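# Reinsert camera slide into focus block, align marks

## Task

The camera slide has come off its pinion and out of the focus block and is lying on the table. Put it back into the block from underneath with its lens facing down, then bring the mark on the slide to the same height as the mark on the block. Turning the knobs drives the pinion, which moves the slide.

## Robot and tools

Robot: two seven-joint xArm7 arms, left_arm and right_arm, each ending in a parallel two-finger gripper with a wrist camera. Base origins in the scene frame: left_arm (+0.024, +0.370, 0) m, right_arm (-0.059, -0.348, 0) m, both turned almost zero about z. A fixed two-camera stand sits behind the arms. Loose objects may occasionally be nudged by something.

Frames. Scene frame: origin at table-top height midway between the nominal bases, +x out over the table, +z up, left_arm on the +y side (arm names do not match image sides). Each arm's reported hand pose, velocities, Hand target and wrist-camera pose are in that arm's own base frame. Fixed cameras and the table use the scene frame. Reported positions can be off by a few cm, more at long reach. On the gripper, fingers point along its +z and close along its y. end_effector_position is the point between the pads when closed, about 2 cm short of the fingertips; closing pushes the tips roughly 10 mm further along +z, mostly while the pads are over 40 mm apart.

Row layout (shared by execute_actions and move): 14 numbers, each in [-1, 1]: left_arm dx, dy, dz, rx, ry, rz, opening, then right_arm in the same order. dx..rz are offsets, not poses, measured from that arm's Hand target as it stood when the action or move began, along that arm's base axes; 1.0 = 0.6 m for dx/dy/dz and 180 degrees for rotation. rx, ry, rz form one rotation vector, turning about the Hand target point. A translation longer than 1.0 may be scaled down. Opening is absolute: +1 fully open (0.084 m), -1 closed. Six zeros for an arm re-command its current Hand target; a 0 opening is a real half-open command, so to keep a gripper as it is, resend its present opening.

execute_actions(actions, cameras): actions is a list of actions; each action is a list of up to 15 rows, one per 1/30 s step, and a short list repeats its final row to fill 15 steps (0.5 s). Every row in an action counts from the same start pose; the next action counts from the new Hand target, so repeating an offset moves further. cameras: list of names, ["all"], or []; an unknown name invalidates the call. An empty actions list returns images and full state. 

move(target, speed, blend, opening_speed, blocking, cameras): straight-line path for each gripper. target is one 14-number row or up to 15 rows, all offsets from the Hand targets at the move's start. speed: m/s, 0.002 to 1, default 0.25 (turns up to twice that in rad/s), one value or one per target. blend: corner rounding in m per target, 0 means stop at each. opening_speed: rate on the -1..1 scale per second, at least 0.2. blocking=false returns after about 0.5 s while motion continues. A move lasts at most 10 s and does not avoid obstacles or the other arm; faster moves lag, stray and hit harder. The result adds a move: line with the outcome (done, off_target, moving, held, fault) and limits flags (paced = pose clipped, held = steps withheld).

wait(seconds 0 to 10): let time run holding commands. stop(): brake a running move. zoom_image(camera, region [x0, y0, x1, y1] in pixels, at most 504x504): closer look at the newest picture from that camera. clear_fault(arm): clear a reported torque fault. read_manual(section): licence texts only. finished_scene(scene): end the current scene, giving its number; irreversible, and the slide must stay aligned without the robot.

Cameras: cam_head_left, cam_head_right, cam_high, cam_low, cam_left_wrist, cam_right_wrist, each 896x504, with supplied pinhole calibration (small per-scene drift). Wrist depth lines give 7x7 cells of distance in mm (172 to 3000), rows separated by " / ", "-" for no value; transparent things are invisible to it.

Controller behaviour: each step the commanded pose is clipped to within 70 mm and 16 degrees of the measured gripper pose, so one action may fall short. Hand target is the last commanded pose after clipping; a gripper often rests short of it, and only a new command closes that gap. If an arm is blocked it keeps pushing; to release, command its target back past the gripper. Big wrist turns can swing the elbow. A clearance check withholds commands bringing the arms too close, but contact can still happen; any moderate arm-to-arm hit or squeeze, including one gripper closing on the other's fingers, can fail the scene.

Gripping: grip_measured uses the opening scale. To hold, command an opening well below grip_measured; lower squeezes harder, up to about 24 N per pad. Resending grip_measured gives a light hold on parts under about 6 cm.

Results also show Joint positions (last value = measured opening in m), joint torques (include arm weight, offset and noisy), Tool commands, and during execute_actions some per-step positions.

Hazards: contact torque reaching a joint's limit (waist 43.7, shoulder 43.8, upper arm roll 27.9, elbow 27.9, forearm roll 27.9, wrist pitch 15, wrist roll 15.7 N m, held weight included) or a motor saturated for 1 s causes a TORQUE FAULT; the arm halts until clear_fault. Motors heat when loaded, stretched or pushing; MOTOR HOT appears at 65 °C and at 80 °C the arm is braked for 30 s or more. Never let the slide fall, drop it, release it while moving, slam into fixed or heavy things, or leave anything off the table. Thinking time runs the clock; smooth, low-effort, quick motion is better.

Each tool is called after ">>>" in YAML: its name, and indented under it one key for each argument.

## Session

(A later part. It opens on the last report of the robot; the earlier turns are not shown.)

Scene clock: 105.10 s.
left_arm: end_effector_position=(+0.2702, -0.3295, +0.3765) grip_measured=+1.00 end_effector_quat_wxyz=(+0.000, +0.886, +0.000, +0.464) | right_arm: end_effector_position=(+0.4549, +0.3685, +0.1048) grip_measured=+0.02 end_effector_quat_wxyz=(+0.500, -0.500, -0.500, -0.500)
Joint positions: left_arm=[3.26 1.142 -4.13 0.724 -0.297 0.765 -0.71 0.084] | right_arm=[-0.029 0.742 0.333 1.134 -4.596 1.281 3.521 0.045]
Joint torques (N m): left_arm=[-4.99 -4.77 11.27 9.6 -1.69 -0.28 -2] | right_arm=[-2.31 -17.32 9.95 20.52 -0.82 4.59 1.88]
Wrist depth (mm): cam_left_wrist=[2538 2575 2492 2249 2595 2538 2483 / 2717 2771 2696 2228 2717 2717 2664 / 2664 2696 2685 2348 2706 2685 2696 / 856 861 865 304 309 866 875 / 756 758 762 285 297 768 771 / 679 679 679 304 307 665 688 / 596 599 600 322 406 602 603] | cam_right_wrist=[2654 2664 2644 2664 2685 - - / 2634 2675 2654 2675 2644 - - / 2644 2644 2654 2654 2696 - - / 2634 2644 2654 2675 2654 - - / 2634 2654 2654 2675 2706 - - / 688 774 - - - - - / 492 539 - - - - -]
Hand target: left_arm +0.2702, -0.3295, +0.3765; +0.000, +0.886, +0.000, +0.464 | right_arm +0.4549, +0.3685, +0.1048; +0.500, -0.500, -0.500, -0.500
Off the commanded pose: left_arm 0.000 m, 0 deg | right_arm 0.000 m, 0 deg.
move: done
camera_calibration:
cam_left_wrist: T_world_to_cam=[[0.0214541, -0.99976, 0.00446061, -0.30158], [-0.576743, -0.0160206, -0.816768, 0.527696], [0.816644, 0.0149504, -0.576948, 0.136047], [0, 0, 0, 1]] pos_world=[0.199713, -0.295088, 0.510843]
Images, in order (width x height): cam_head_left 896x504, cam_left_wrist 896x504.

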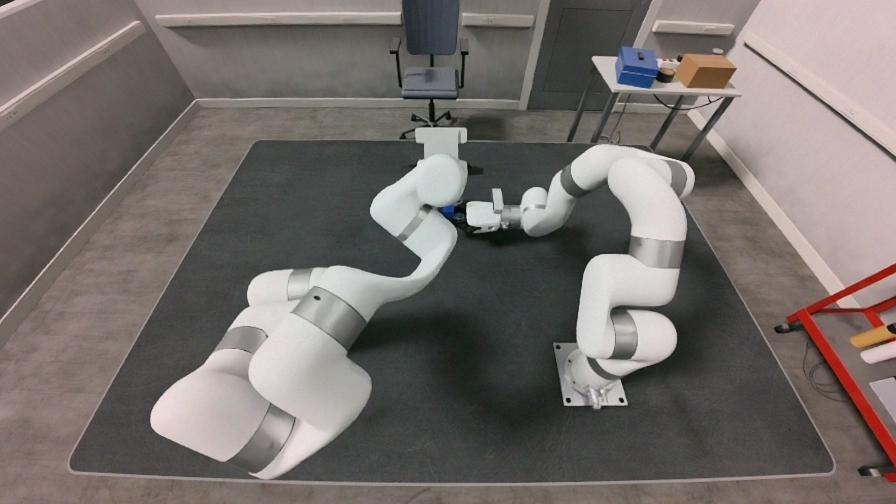

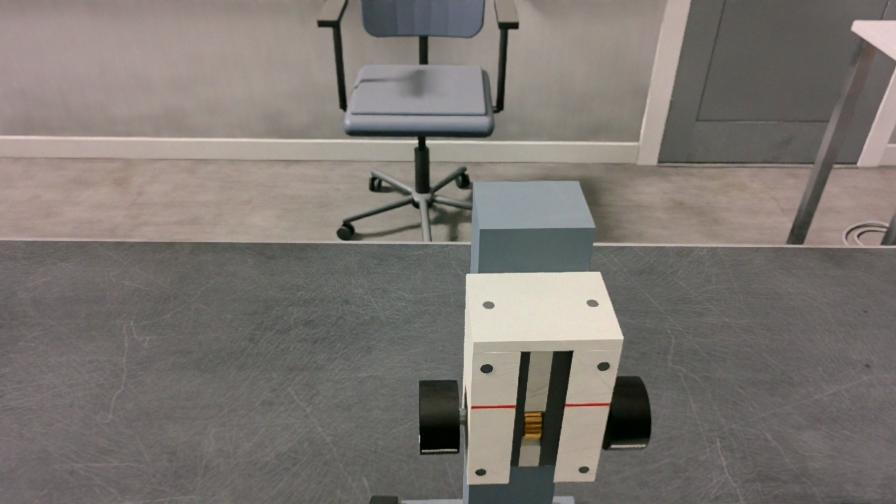

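>>> move:
  target: [-0.075,0,-0.035,0,0.083,0,1,0,0,0,0,0,0,-0.3]
  cameras: ["cam_left_wrist"]

>>> zoom_image:
  camera: "cam_left_wrist"
  region: [400, 150, 700, 500]

Scene clock: 107.43 s.
left_arm: end_effector_position=(+0.2252, -0.3295, +0.3555) grip_measured=+1.00 end_effector_quat_wxyz=(+0.000, +0.939, +0.000, +0.345) | right_arm: end_effector_position=(+0.4549, +0.3685, +0.1048) grip_measured=+0.02 end_effector_quat_wxyz=(+0.500, -0.500, -0.500, -0.500)
Joint positions: left_arm=[3.174 1.05 -4.061 0.81 -0.334 1.035 -0.693 0.084] | right_arm=[-0.029 0.742 0.333 1.134 -4.596 1.281 3.521 0.045]
Joint torques (N m): left_arm=[-4.75 -15.83 17.75 14.36 -1.53 -0.26 0.49] | right_arm=[-2.38 -17.09 9.86 20.57 -0.72 4.57 1.82]
Wrist depth (mm): cam_left_wrist=[2333 2372 2372 291 300 2356 2381 / 781 784 782 286 293 788 789 / 698 693 697 310 313 698 702 / 640 642 643 334 421 643 644 / 593 594 596 582 570 597 599 / 553 553 554 532 408 416 406 / 507 508 509 509 392 383 383] | cam_right_wrist=[2654 2644 2634 2634 2644 - - / 2634 2614 2654 2654 2675 - - / 2685 2644 2654 2654 2675 - - / 2644 2654 2654 2664 2675 - - / 2644 2664 2654 2675 2654 - - / 689 776 - - - - - / 492 539 - - - - -]
Hand target: left_arm +0.2252, -0.3295, +0.3555; +0.000, +0.939, +0.000, +0.345 | right_arm +0.4549, +0.3685, +0.1048; +0.500, -0.500, -0.500, -0.500
Off the commanded pose: left_arm 0.000 m, 0 deg | right_arm 0.000 m, 0 deg.
move: done
camera_calibration:
cam_left_wrist: T_world_to_cam=[[0.0217251, -0.999763, -0.00134666, -0.298605], [-0.767786, -0.0158215, -0.640511, 0.464973], [0.640338, 0.0149492, -0.767947, 0.268304], [0, 0, 0, 1]] pos_world=[0.191682, -0.295188, 0.503462]
Images, in order (width x height): cam_left_wrist 896x504.

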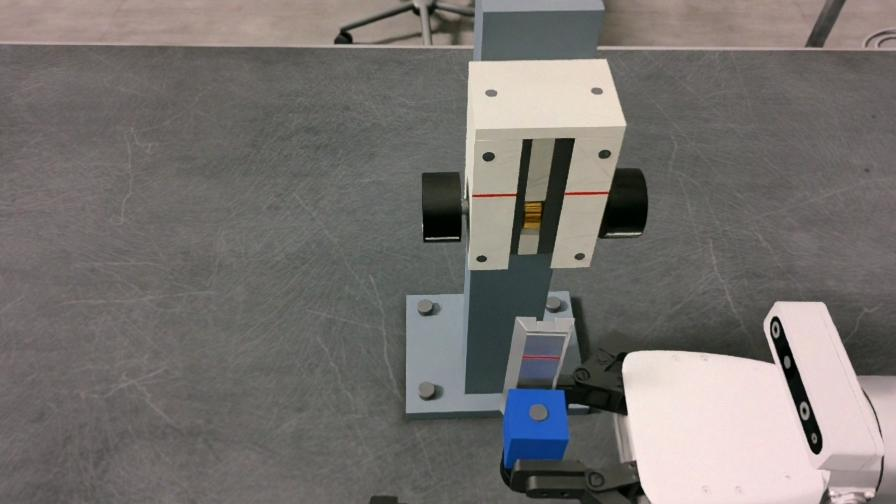

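Scaled by 1.440 from the camera's 896x504 image, which has a finer 1280x720 frame.

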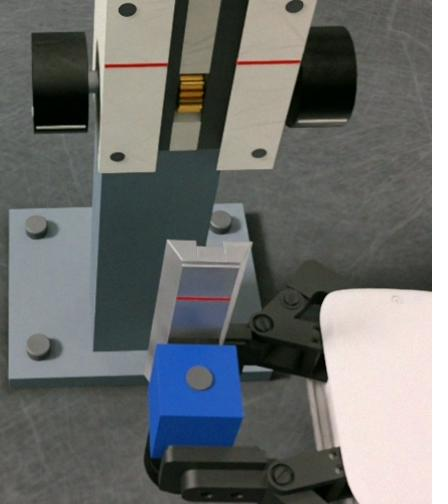

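>>> move:
  target:
    - [0,0,0,0,0,0,1,0.0242,0.0175,0,0,0,0,-0.3]
    - [0,0,0,0,0,0,1,0.0242,0.0175,0.03333,0,0,0,-0.3]
  speed: 0.1
  blend: 0.003
  cameras: ["cam_left_wrist","cam_right_wrist"]

>>> zoom_image:
  camera: "cam_left_wrist"
  region: [440, 200, 620, 380]

>>> zoom_image:
  camera: "cam_right_wrist"
  region: [600, 0, 896, 200]

Scene clock: 111.13 s.
left_arm: end_effector_position=(+0.2252, -0.3295, +0.3555) grip_measured=+1.00 end_effector_quat_wxyz=(+0.000, +0.939, +0.000, +0.345) | right_arm: end_effector_position=(+0.4694, +0.3790, +0.1247) grip_measured=+0.02 end_effector_quat_wxyz=(+0.500, -0.500, -0.500, -0.500)
Joint positions: left_arm=[3.174 1.05 -4.061 0.81 -0.334 1.035 -0.693 0.084] | right_arm=[-0.015 0.722 0.343 1.176 -4.59 1.262 3.579 0.045]
Joint torques (N m): left_arm=[0.7 -15.99 17.88 14.25 -1.64 -2.1 -1.46] | right_arm=[-5.15 -25.09 11.06 13.55 2.01 1.91 1.84]
Wrist depth (mm): cam_left_wrist=[2348 2340 2372 291 301 2405 2364 / 778 780 782 286 292 787 787 / 695 697 696 310 313 699 700 / 640 640 641 334 349 644 644 / 595 592 596 568 430 598 599 / 553 554 555 531 396 392 381 / 508 508 511 510 389 375 388] | cam_right_wrist=[2614 2654 2644 - - - - / 2604 2614 2654 2664 2624 - - / 2614 2654 2664 2654 2654 - - / 2624 2614 2664 2654 2675 - - / 2604 2675 2685 2675 2644 - - / 876 870 - - - - - / 607 606 - - - - -]
Hand target: left_arm +0.2252, -0.3295, +0.3555; +0.000, +0.939, +0.000, +0.345 | right_arm +0.4694, +0.3790, +0.1248; +0.500, -0.500, -0.500, -0.500
Off the commanded pose: left_arm 0.000 m, 0 deg | right_arm 0.000 m, 0 deg.
move: done
camera_calibration:
cam_left_wrist: T_world_to_cam=[[0.0218023, -0.999761, -0.00128304, -0.298651], [-0.767784, -0.0159214, -0.640511, 0.464943], [0.640338, 0.0149497, -0.767948, 0.268304], [0, 0, 0, 1]] pos_world=[0.191682, -0.295188, 0.503461]
cam_right_wrist: T_world_to_cam=[[0.99981, -0.0160743, -0.0110306, -0.427921], [-0.0111963, -0.0102543, -0.999885, 0.199762], [0.0159593, 0.999818, -0.0104323, -0.255218], [0, 0, 0, 1]] pos_world=[0.434149, 0.250342, 0.192356]
Images, in order (width x height): cam_left_wrist 896x504, cam_right_wrist 896x504.

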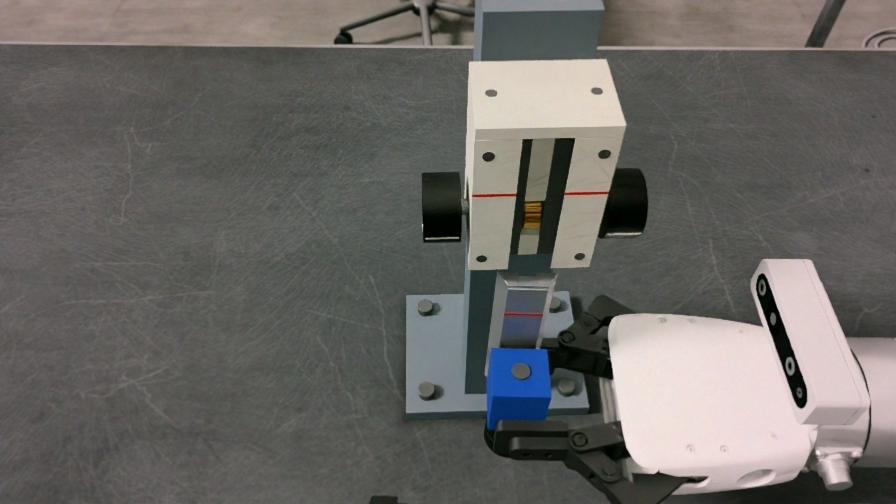

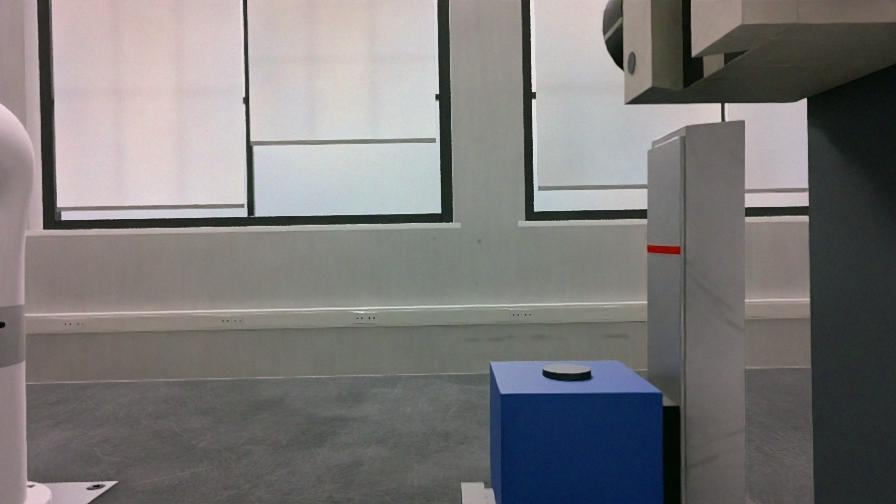

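Scaled by 2.800 from the camera's 896x504 image, which has a finer 1280x720 frame.

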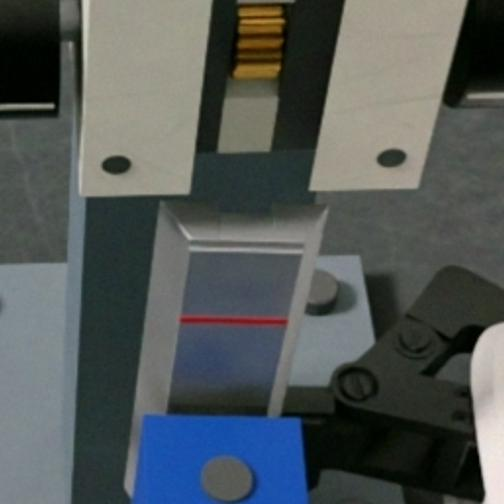

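Scaled by 1.703 from the camera's 896x504 image, which has a finer 1280x720 frame.

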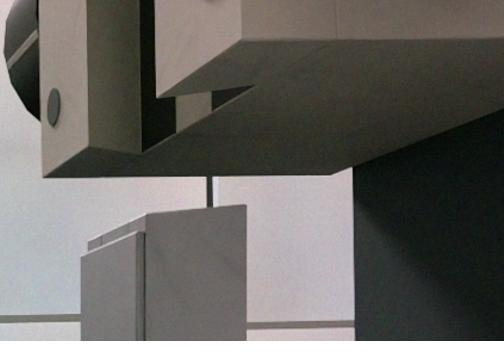

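>>> zoom_image:
  camera: "cam_left_wrist"
  region: [480, 255, 580, 355]

>>> zoom_image:
  camera: "cam_left_wrist"
  region: [480, 185, 580, 285]

Scaled by 5.040 from the camera's 896x504 image, which has a finer 1280x720 frame.

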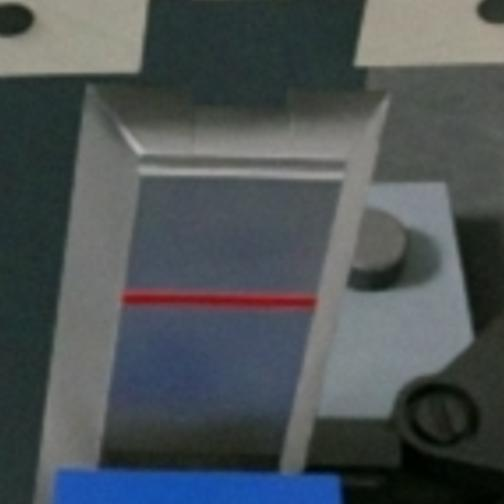

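Scaled by 5.040 from the camera's 896x504 image, which has a finer 1280x720 frame.

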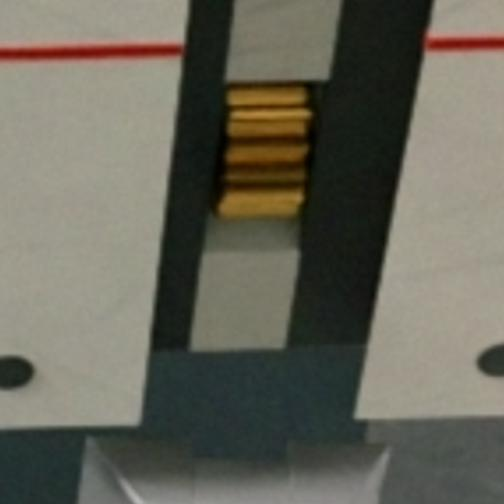

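>>> zoom_image:
  camera: "cam_right_wrist"
  region: [660, 100, 830, 504]

Scaled by 1.248 from the camera's 896x504 image, which has a finer 1280x720 frame.

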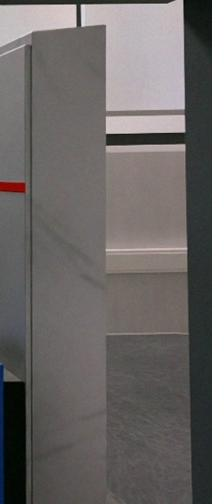

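>>> move:
  target:
    - [0,0,0,0,0,0,1,0.0027,-0.0028,0,-0.01,0,0,-0.3]
    - [0,0,0,0,0,0,1,0.0027,-0.0028,0.0158,-0.01,0,0,-0.3]
  speed: 0.05
  cameras: ["cam_left_wrist","cam_right_wrist"]

>>> zoom_image:
  camera: "cam_left_wrist"
  region: [480, 235, 580, 335]

>>> zoom_image:
  camera: "cam_right_wrist"
  region: [630, 50, 780, 200]

Scene clock: 119.63 s.
left_arm: end_effector_position=(+0.2252, -0.3295, +0.3555) grip_measured=+1.00 end_effector_quat_wxyz=(+0.000, +0.939, +0.000, +0.345) | right_arm: end_effector_position=(+0.4710, +0.3773, +0.1342) grip_measured=+0.02 end_effector_quat_wxyz=(+0.492, -0.508, -0.508, -0.492)
Joint positions: left_arm=[3.174 1.05 -4.061 0.81 -0.334 1.035 -0.693 0.084] | right_arm=[-0.011 0.678 0.34 1.163 -4.598 1.237 3.613 0.045]
Joint torques (N m): left_arm=[1.05 -15.81 17.66 14.18 -0.73 -2.08 -1.55] | right_arm=[-5.33 -24.95 10.8 14.14 2.15 1.84 1.9]
Wrist depth (mm): cam_left_wrist=[2364 2348 2405 291 300 2364 2372 / 782 784 780 286 292 786 788 / 694 695 695 310 313 698 700 / 638 642 644 335 349 642 646 / 594 596 596 581 412 409 598 / 554 554 556 531 383 378 371 / 508 509 509 509 391 376 385] | cam_right_wrist=[2614 2604 2624 - - - - / 2624 2604 2634 - - - - / 2624 2664 2624 2664 2654 - - / 2634 2644 2644 2675 2654 - - / 2664 2634 2644 2696 2675 - - / 819 814 - - - - - / 593 587 - - - - -]
Hand target: left_arm +0.2252, -0.3295, +0.3555; +0.000, +0.939, +0.000, +0.345 | right_arm +0.4710, +0.3773, +0.1343; +0.492, -0.508, -0.508, -0.492
Off the commanded pose: left_arm 0.000 m, 0 deg | right_arm 0.000 m, 0 deg.
move: done
camera_calibration:
cam_left_wrist: T_world_to_cam=[[0.0218023, -0.999761, -0.00128304, -0.298651], [-0.767784, -0.0159214, -0.640511, 0.464943], [0.640338, 0.0149497, -0.767948, 0.268304], [0, 0, 0, 1]] pos_world=[0.191682, -0.295188, 0.503461]
cam_right_wrist: T_world_to_cam=[[0.99981, -0.0164128, -0.0105205, -0.429383], [-0.0111964, -0.0416475, -0.99907, 0.221014], [0.0159593, 0.998998, -0.0418234, -0.248928], [0, 0, 0, 1]] pos_world=[0.435749, 0.250836, 0.20588]
Images, in order (width x height): cam_left_wrist 896x504, cam_right_wrist 896x504.

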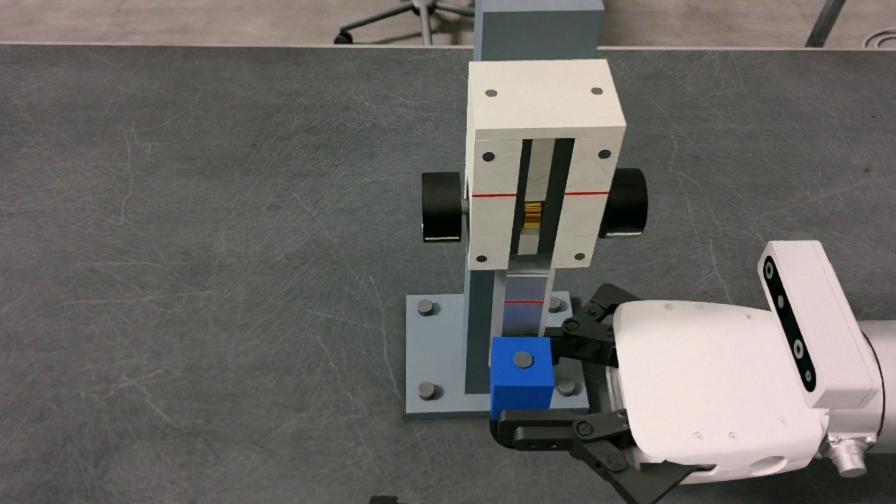

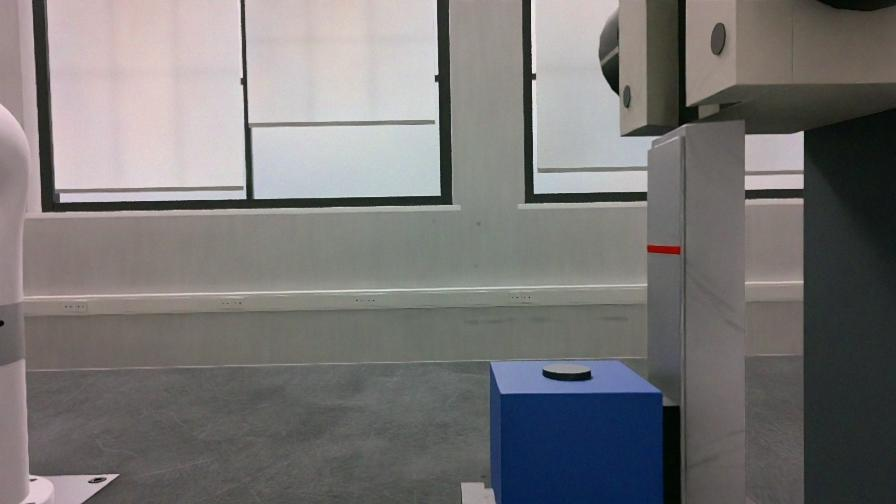

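Scaled by 5.040 from the camera's 896x504 image, which has a finer 1280x720 frame.

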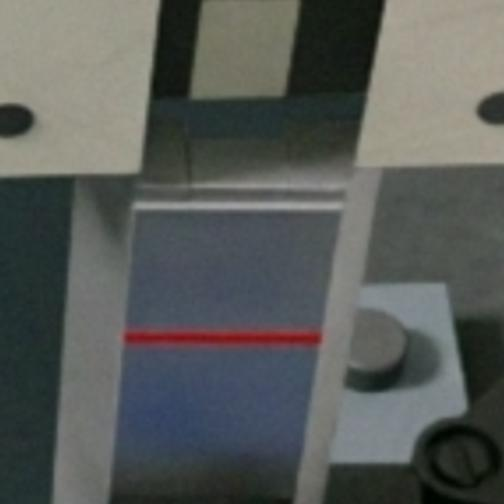

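Scaled by 3.360 from the camera's 896x504 image, which has a finer 1280x720 frame.

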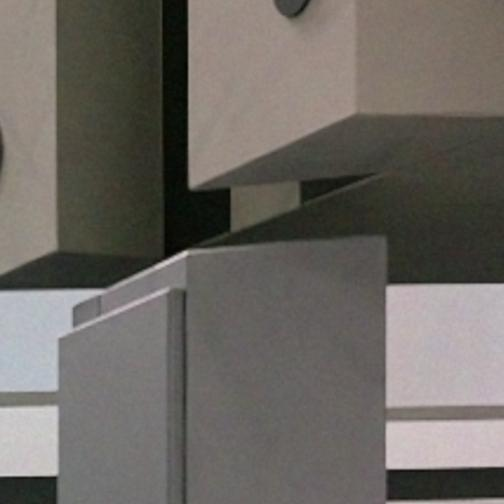

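>>> zoom_image:
  camera: "cam_right_wrist"
  region: [660, 104, 830, 504]

>>> zoom_image:
  camera: "cam_left_wrist"
  region: [490, 265, 560, 335]

>>> zoom_image:
  camera: "cam_left_wrist"
  region: [490, 210, 560, 280]

Scaled by 1.260 from the camera's 896x504 image, which has a finer 1280x720 frame.

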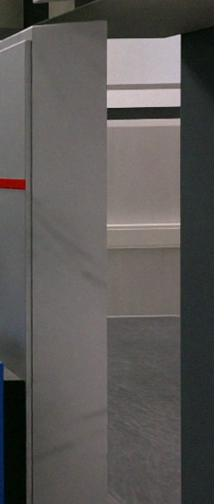

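Scaled by 7.200 from the camera's 896x504 image, which has a finer 1280x720 frame.

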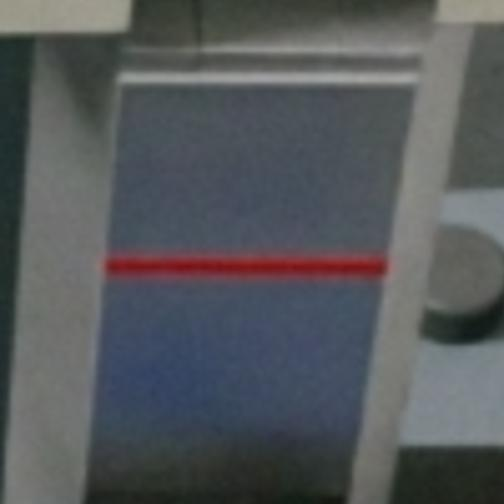

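Scaled by 7.200 from the camera's 896x504 image, which has a finer 1280x720 frame.

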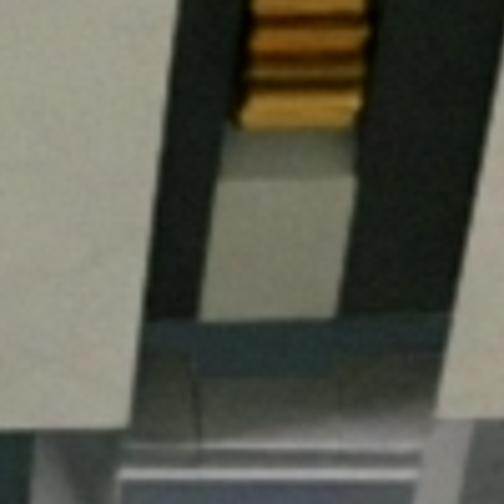

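>>> move:
  target:
    - [0,0,0,0,0,0,1,-0.0004,-0.0006,0,0,0,0,-0.3]
    - [0,0,0,0,0,0,1,-0.0004,-0.0006,0.011,0,0,0,-0.3]
  speed: 0.03
  cameras: ["cam_left_wrist","cam_right_wrist"]

>>> zoom_image:
  camera: "cam_left_wrist"
  region: [480, 225, 580, 325]

>>> zoom_image:
  camera: "cam_right_wrist"
  region: [630, 70, 780, 220]

Scene clock: 125.57 s.
left_arm: end_effector_position=(+0.2252, -0.3295, +0.3555) grip_measured=+1.00 end_effector_quat_wxyz=(+0.000, +0.939, +0.000, +0.345) | right_arm: end_effector_position=(+0.4706, +0.3769, +0.1404) grip_measured=+0.02 end_effector_quat_wxyz=(+0.492, -0.508, -0.508, -0.492)
Joint positions: left_arm=[3.174 1.05 -4.061 0.81 -0.334 1.035 -0.693 0.084] | right_arm=[-0.014 0.66 0.343 1.155 -4.597 1.236 3.624 0.045]
Joint torques (N m): left_arm=[1.22 -15.26 17.59 14.3 -0.05 -2.18 -1.36] | right_arm=[-9.71 -35.81 17.27 38.6 5.58 8.9 2.53]
Wrist depth (mm): cam_left_wrist=[2348 2333 2340 291 300 2381 2414 / 782 785 787 286 292 788 791 / 694 697 696 310 312 698 701 / 640 640 640 334 349 644 646 / 596 595 596 583 409 403 396 / 555 555 554 531 379 372 366 / 508 510 511 509 500 368 501] | cam_right_wrist=[2604 2624 2614 - - - - / 2644 2604 2614 - - - - / 2614 2614 2595 2654 2644 - - / 2604 2624 2644 2675 2706 - - / 2696 2644 2644 2644 2644 - - / 832 829 - - - - - / 552 600 - - - - -]
Hand target: left_arm +0.2252, -0.3295, +0.3555; +0.000, +0.939, +0.000, +0.345 | right_arm +0.4708, +0.3769, +0.1409; +0.492, -0.508, -0.508, -0.492
Off the commanded pose: left_arm 0.000 m, 0 deg | right_arm 0.001 m, 0 deg.
move: done
camera_calibration:
cam_left_wrist: T_world_to_cam=[[0.0218023, -0.999761, -0.00128304, -0.298651], [-0.767784, -0.0159214, -0.640511, 0.464943], [0.640338, 0.0149497, -0.767948, 0.268304], [0, 0, 0, 1]] pos_world=[0.191682, -0.295188, 0.503461]
cam_right_wrist: T_world_to_cam=[[0.999803, -0.0164422, -0.0111067, -0.42879], [-0.0117961, -0.0424449, -0.999029, 0.227639], [0.0159548, 0.998964, -0.0426305, -0.248081], [0, 0, 0, 1]] pos_world=[0.435349, 0.250436, 0.21208]
Images, in order (width x height): cam_left_wrist 896x504, cam_right_wrist 896x504.

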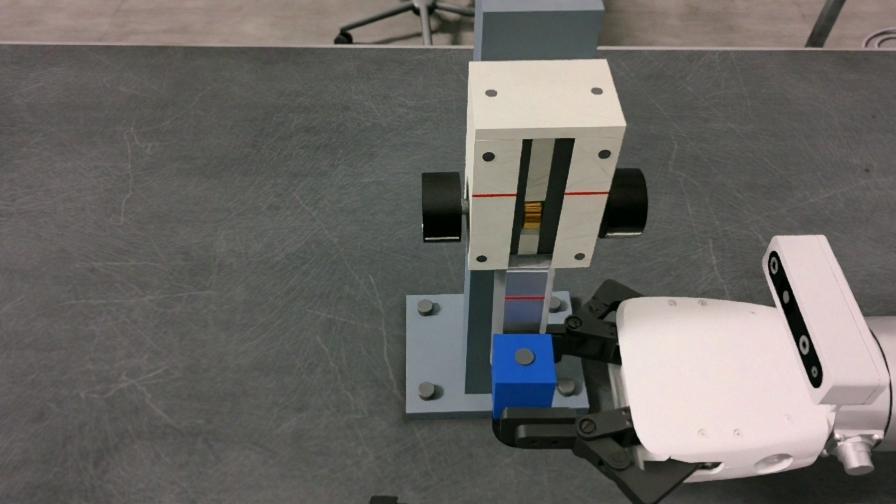

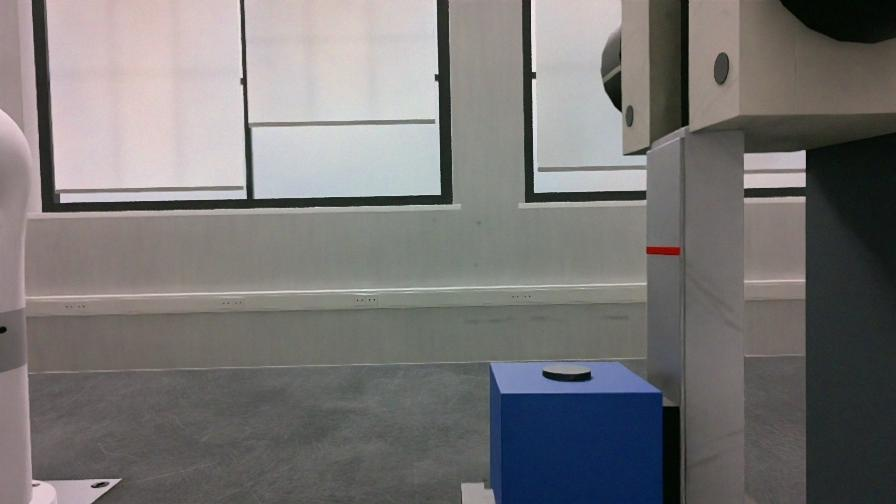

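Scaled by 5.040 from the camera's 896x504 image, which has a finer 1280x720 frame.

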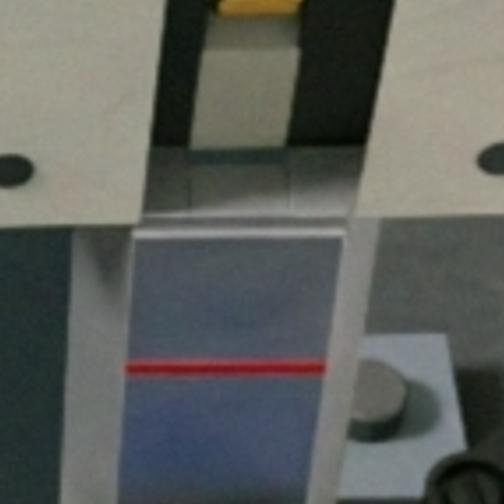

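Scaled by 3.360 from the camera's 896x504 image, which has a finer 1280x720 frame.

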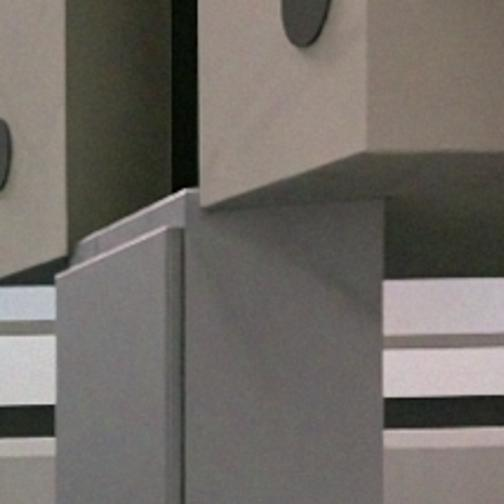

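>>> move:
  target:
    - [0,0,0,0,0,0,1,0,0,-0.004,0,0,0,-0.3]
    - [0,0,0,0,0,0,1,-0.0009,0,-0.004,0,0,0,-0.3]
    - [0,0,0,0,0,0,1,-0.0009,0,0.004,0,0,0,-0.3]
  speed: 0.03

Scene clock: 130.43 s.
left_arm: end_effector_position=(+0.2252, -0.3295, +0.3555) grip_measured=+1.00 end_effector_quat_wxyz=(+0.000, +0.939, +0.000, +0.345) | right_arm: end_effector_position=(+0.4702, +0.3769, +0.1430) grip_measured=+0.02 end_effector_quat_wxyz=(+0.492, -0.508, -0.508, -0.492)
Joint positions: left_arm=[3.174 1.05 -4.061 0.81 -0.334 1.035 -0.693 0.084] | right_arm=[-0.014 0.653 0.344 1.151 -4.596 1.236 3.627 0.045]
Joint torques (N m): left_arm=[1.54 -14.8 17.63 14.34 0.4 -2.07 -1.21] | right_arm=[-7.73 -37.13 19.74 42.42 6.04 11.96 2.37]
Wrist depth (mm): cam_left_wrist=[2348 2356 2389 291 300 2372 2372 / 778 781 785 286 293 788 791 / 695 696 698 310 313 698 699 / 642 640 641 334 349 645 645 / 594 593 595 581 409 400 390 / 554 554 554 532 376 371 362 / 507 510 510 511 500 365 501] | cam_right_wrist=[2604 2614 2644 - - - - / 2595 2634 2604 - - - - / 2595 2654 2595 2624 2675 - - / 2634 2624 2664 2624 2654 - - / 2654 2664 2654 2664 2644 - - / 841 842 - - - - - / 558 606 - - - - -]
Hand target: left_arm +0.2252, -0.3295, +0.3555; +0.000, +0.939, +0.000, +0.345 | right_arm +0.4702, +0.3769, +0.1433; +0.492, -0.508, -0.508, -0.492
Off the commanded pose: left_arm 0.000 m, 0 deg | right_arm 0.000 m, 0 deg.
move: done

>>> move:
  target: [0,0,0,0,0,0,1,0,0,0.006,0,0,0,-0.3]
  speed: 0.02
  cameras: ["cam_left_wrist","cam_right_wrist"]

>>> zoom_image:
  camera: "cam_left_wrist"
  region: [480, 225, 580, 325]

>>> zoom_image:
  camera: "cam_right_wrist"
  region: [630, 70, 780, 220]

Scene clock: 131.67 s.
left_arm: end_effector_position=(+0.2252, -0.3295, +0.3555) grip_measured=+1.00 end_effector_quat_wxyz=(+0.000, +0.939, +0.000, +0.345) | right_arm: end_effector_position=(+0.4702, +0.3769, +0.1469) grip_measured=+0.02 end_effector_quat_wxyz=(+0.492, -0.508, -0.508, -0.492)
Joint positions: left_arm=[3.174 1.05 -4.061 0.81 -0.334 1.035 -0.693 0.084] | right_arm=[-0.015 0.643 0.346 1.148 -4.596 1.237 3.633 0.045]
Joint torques (N m): left_arm=[1.13 -14.96 17.65 14.17 0.49 -2.08 -1.2] | right_arm=[-7.85 -38.19 20.51 38.98 6.36 11.8 2.34]
Wrist depth (mm): cam_left_wrist=[2333 2372 2340 291 300 2389 2372 / 784 785 783 286 292 786 786 / 695 695 696 310 313 698 697 / 638 640 641 334 349 644 643 / 596 596 595 580 408 395 382 / 554 555 555 530 371 367 359 / 509 508 510 510 499 373 500] | cam_right_wrist=[2644 2624 2604 - - - - / 2595 2624 2604 - - - - / 2644 2634 2644 2675 - - - / 2634 2614 2654 2614 2664 - - / 2654 2675 2654 2685 2685 - - / 859 851 952 - 915 - - / 570 616 - - - - -]
Hand target: left_arm +0.2252, -0.3295, +0.3555; +0.000, +0.939, +0.000, +0.345 | right_arm +0.4702, +0.3769, +0.1469; +0.492, -0.508, -0.508, -0.492
Off the commanded pose: left_arm 0.000 m, 0 deg | right_arm 0.000 m, 0 deg.
move: done
camera_calibration:
cam_left_wrist: T_world_to_cam=[[0.0218023, -0.999761, -0.00128304, -0.298651], [-0.767784, -0.0159214, -0.640511, 0.464943], [0.640338, 0.0149497, -0.767948, 0.268304], [0, 0, 0, 1]] pos_world=[0.191682, -0.295188, 0.503461]
cam_right_wrist: T_world_to_cam=[[0.99981, -0.0164128, -0.0105205, -0.428458], [-0.0111964, -0.0416475, -0.99907, 0.233576], [0.0159593, 0.998998, -0.0418234, -0.247989], [0, 0, 0, 1]] pos_world=[0.434949, 0.250436, 0.21848]
Images, in order (width x height): cam_left_wrist 896x504, cam_right_wrist 896x504.

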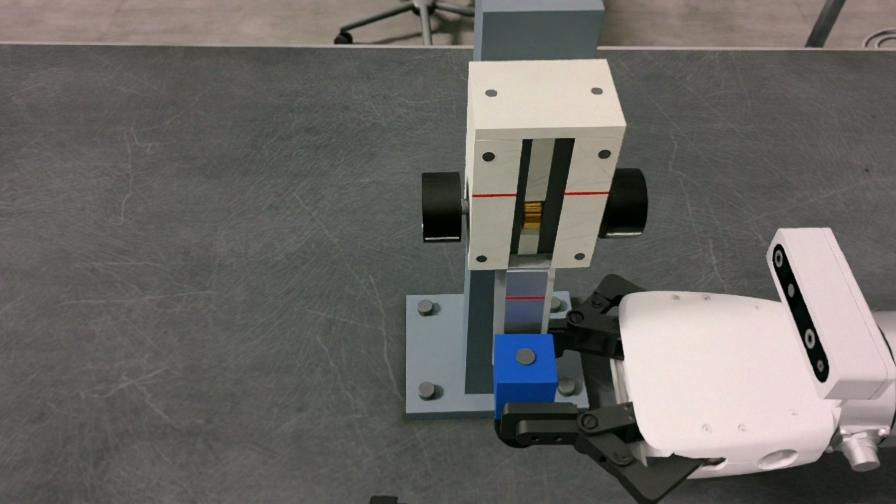

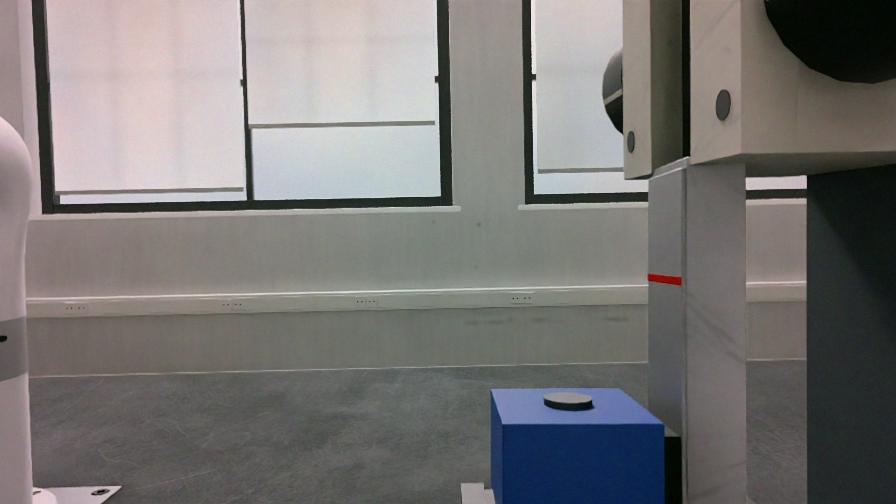

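Scaled by 5.040 from the camera's 896x504 image, which has a finer 1280x720 frame.

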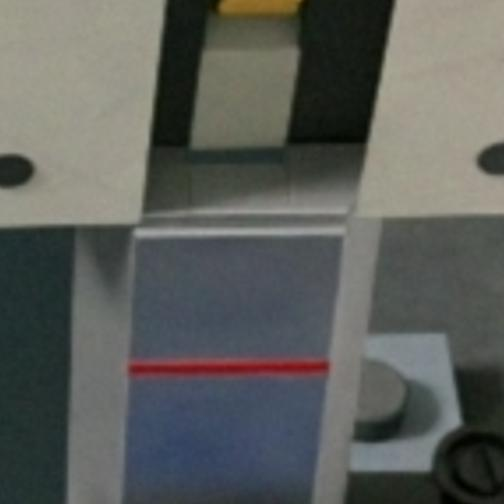

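Scaled by 3.360 from the camera's 896x504 image, which has a finer 1280x720 frame.

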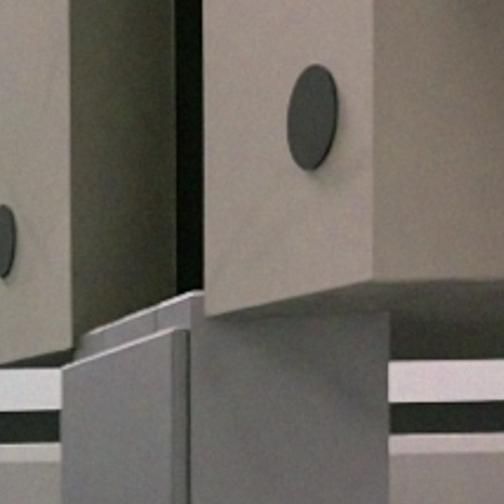

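>>> move:
  target:
    - [0,0,0,0,0,0,1,0,0,-0.007,0,0,0,-0.8]
    - [0,0,0,0,0,0,1,0,0.0038,-0.007,0.009,0,0,-0.8]
  speed: 0.03
  cameras: ["cam_left_wrist","cam_right_wrist"]

>>> zoom_image:
  camera: "cam_left_wrist"
  region: [480, 235, 580, 335]

>>> zoom_image:
  camera: "cam_right_wrist"
  region: [630, 90, 780, 240]

>>> zoom_image:
  camera: "cam_right_wrist"
  region: [640, 130, 830, 504]

Scene clock: 138.77 s.
left_arm: end_effector_position=(+0.2252, -0.3295, +0.3555) grip_measured=+1.00 end_effector_quat_wxyz=(+0.000, +0.939, +0.000, +0.345) | right_arm: end_effector_position=(+0.4702, +0.3792, +0.1427) grip_measured=+0.02 end_effector_quat_wxyz=(+0.500, -0.501, -0.501, -0.499)
Joint positions: left_arm=[3.174 1.05 -4.061 0.81 -0.334 1.035 -0.693 0.084] | right_arm=[-0.018 0.674 0.349 1.16 -4.587 1.258 3.61 0.045]
Joint torques (N m): left_arm=[1.02 -14.61 17.58 14.29 1.15 -2.13 -1.16] | right_arm=[-4.9 -17.13 10.75 22.63 2.11 4.5 -2.07]
Wrist depth (mm): cam_left_wrist=[2372 2356 2340 291 301 2372 2364 / 782 782 785 286 292 790 787 / 693 694 696 310 312 700 700 / 641 640 643 334 349 644 643 / 595 595 596 581 408 402 597 / 553 554 556 532 375 373 368 / 509 509 509 511 499 377 502] | cam_right_wrist=[2624 2644 2675 - - - - / 2604 2634 2634 - - - - / 2664 2654 2624 2664 - - - / 2664 2614 2664 2624 2675 - - / 2664 2654 2614 2644 2634 - - / 943 939 2664 2675 - - - / 660 652 - - - - -]
Hand target: left_arm +0.2252, -0.3295, +0.3555; +0.000, +0.939, +0.000, +0.345 | right_arm +0.4702, +0.3792, +0.1427; +0.500, -0.501, -0.501, -0.499
Off the commanded pose: left_arm 0.000 m, 0 deg | right_arm 0.000 m, 0 deg.
move: done
camera_calibration:
cam_left_wrist: T_world_to_cam=[[0.0218023, -0.999761, -0.00128304, -0.298651], [-0.767784, -0.0159214, -0.640511, 0.464943], [0.640338, 0.0149497, -0.767948, 0.268304], [0, 0, 0, 1]] pos_world=[0.191682, -0.295188, 0.503461]
cam_right_wrist: T_world_to_cam=[[0.999811, -0.0161089, -0.0108791, -0.428535], [-0.0110963, -0.013454, -0.999848, 0.218916], [0.01596, 0.99978, -0.0136302, -0.254755], [0, 0, 0, 1]] pos_world=[0.434949, 0.250741, 0.210748]
Images, in order (width x height): cam_left_wrist 896x504, cam_right_wrist 896x504.

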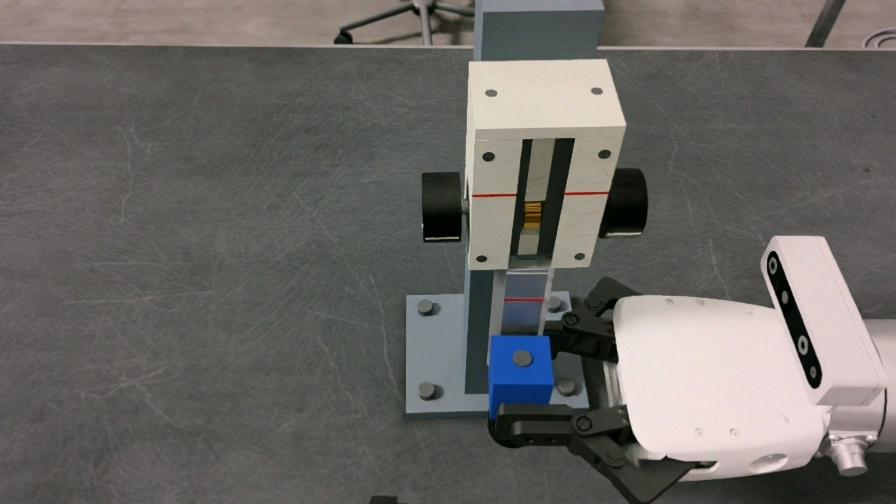

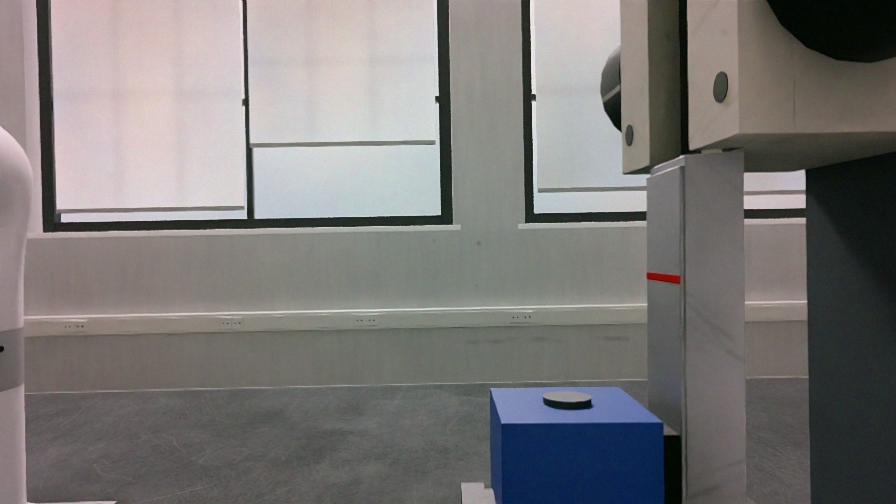

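Scaled by 5.040 from the camera's 896x504 image, which has a finer 1280x720 frame.

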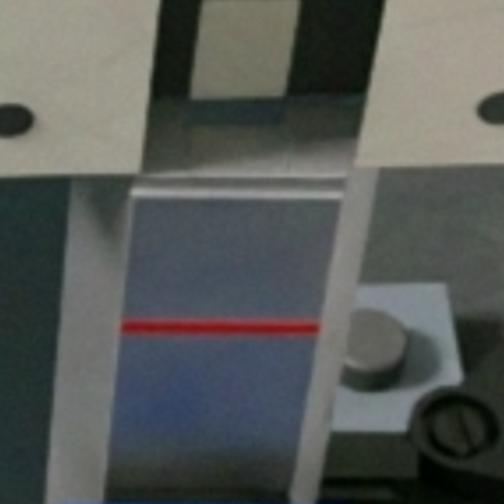

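Scaled by 3.360 from the camera's 896x504 image, which has a finer 1280x720 frame.

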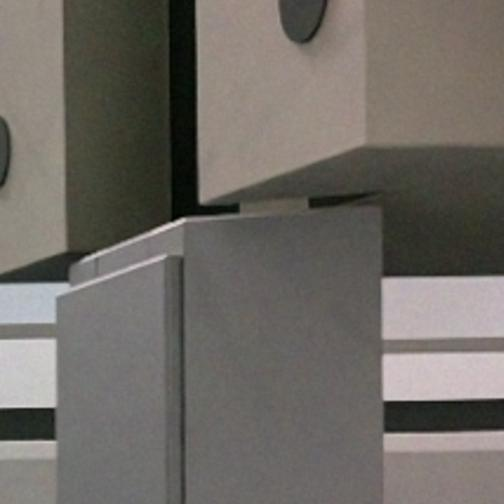

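Scaled by 1.348 from the camera's 896x504 image, which has a finer 1280x720 frame.

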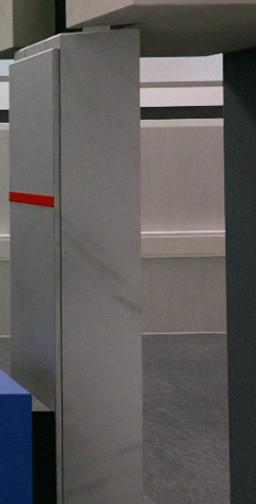

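>>> move:
  target:
    - [0,0,0,0,0,0,1,0,0.0005,-0.001,0.0033,0,0,-0.8]
    - [0,0,0,0,0,0,1,0,0.0005,0.007,0.0033,0,0,-0.8]
  speed: 0.02
  cameras: ["cam_left_wrist","cam_right_wrist"]

>>> zoom_image:
  camera: "cam_left_wrist"
  region: [480, 235, 580, 335]

>>> zoom_image:
  camera: "cam_right_wrist"
  region: [630, 90, 780, 240]

Scene clock: 142.40 s.
left_arm: end_effector_position=(+0.2252, -0.3295, +0.3555) grip_measured=+1.00 end_effector_quat_wxyz=(+0.000, +0.939, +0.000, +0.345) | right_arm: end_effector_position=(+0.4700, +0.3795, +0.1463) grip_measured=+0.02 end_effector_quat_wxyz=(+0.502, -0.499, -0.498, -0.501)
Joint positions: left_arm=[3.174 1.05 -4.061 0.81 -0.334 1.035 -0.693 0.084] | right_arm=[-0.022 0.671 0.352 1.158 -4.583 1.265 3.611 0.045]
Joint torques (N m): left_arm=[1.1 -13.85 17.6 14.23 1.45 -1.98 -1] | right_arm=[-11.24 -38.43 18.16 43.06 5.71 11.4 2.4]
Wrist depth (mm): cam_left_wrist=[2348 2372 2356 290 300 2389 2372 / 780 785 785 286 292 787 787 / 696 693 695 310 313 699 700 / 640 641 641 334 349 643 644 / 593 595 595 582 407 401 597 / 554 555 555 532 372 372 366 / 509 509 510 510 499 373 381] | cam_right_wrist=[2644 2675 2624 - - - - / 2614 2634 2664 - - - - / 2624 2654 2614 2634 - - - / 2624 2614 2634 2696 2664 - - / 2644 2595 2654 2664 2654 - - / 987 985 2644 2644 - - - / 683 674 - - - - -]
Hand target: left_arm +0.2252, -0.3295, +0.3555; +0.000, +0.939, +0.000, +0.345 | right_arm +0.4702, +0.3795, +0.1469; +0.502, -0.498, -0.498, -0.502
Off the commanded pose: left_arm 0.000 m, 0 deg | right_arm 0.001 m, 0 deg.
move: done
camera_calibration:
cam_left_wrist: T_world_to_cam=[[0.0218023, -0.999761, -0.00128304, -0.298651], [-0.767784, -0.0159214, -0.640511, 0.464943], [0.640338, 0.0149497, -0.767948, 0.268304], [0, 0, 0, 1]] pos_world=[0.191682, -0.295188, 0.503461]
cam_right_wrist: T_world_to_cam=[[0.9998, -0.0161009, -0.0118333, -0.428209], [-0.0118968, -0.00385239, -0.999922, 0.219295], [0.0160541, 0.999863, -0.00404317, -0.256428], [0, 0, 0, 1]] pos_world=[0.434849, 0.250343, 0.213174]
Images, in order (width x height): cam_left_wrist 896x504, cam_right_wrist 896x504.

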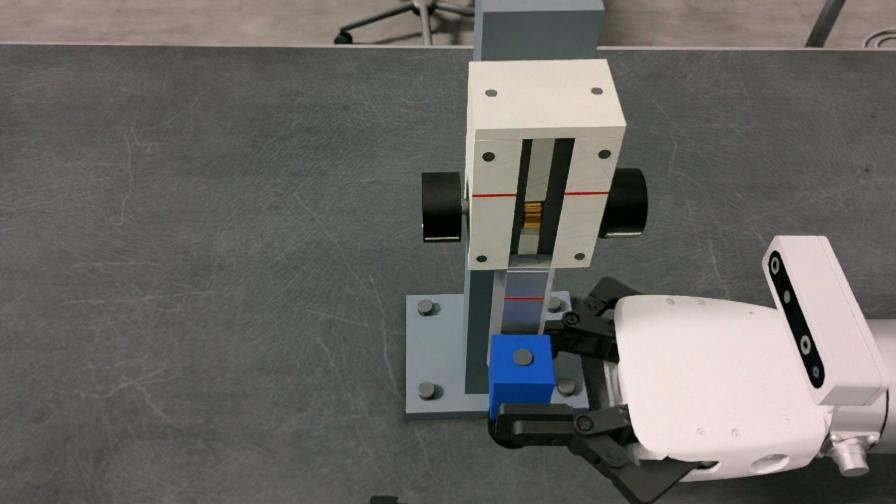

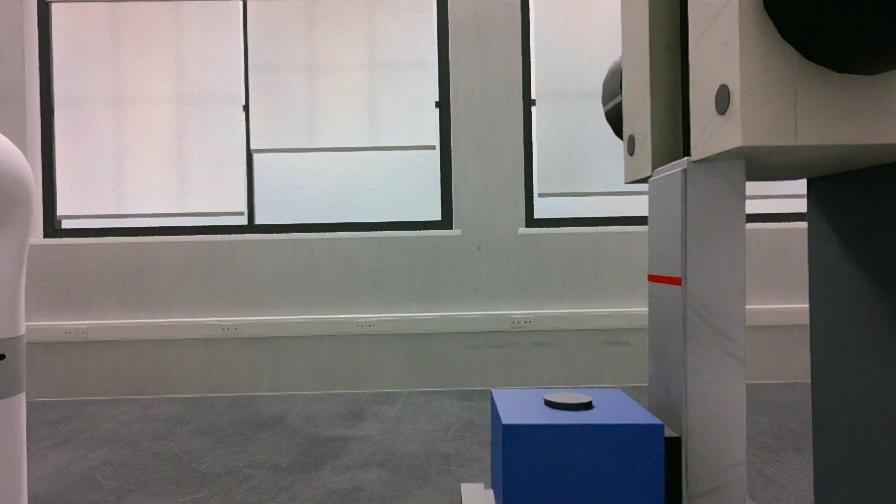

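Scaled by 5.040 from the camera's 896x504 image, which has a finer 1280x720 frame.

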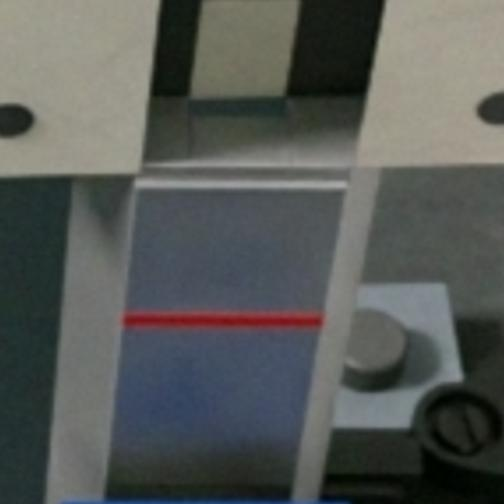

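Scaled by 3.360 from the camera's 896x504 image, which has a finer 1280x720 frame.

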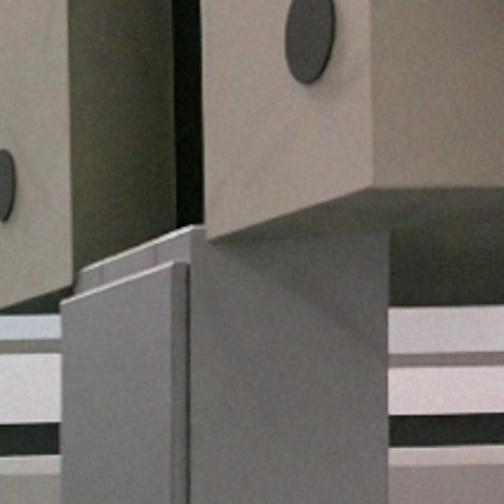

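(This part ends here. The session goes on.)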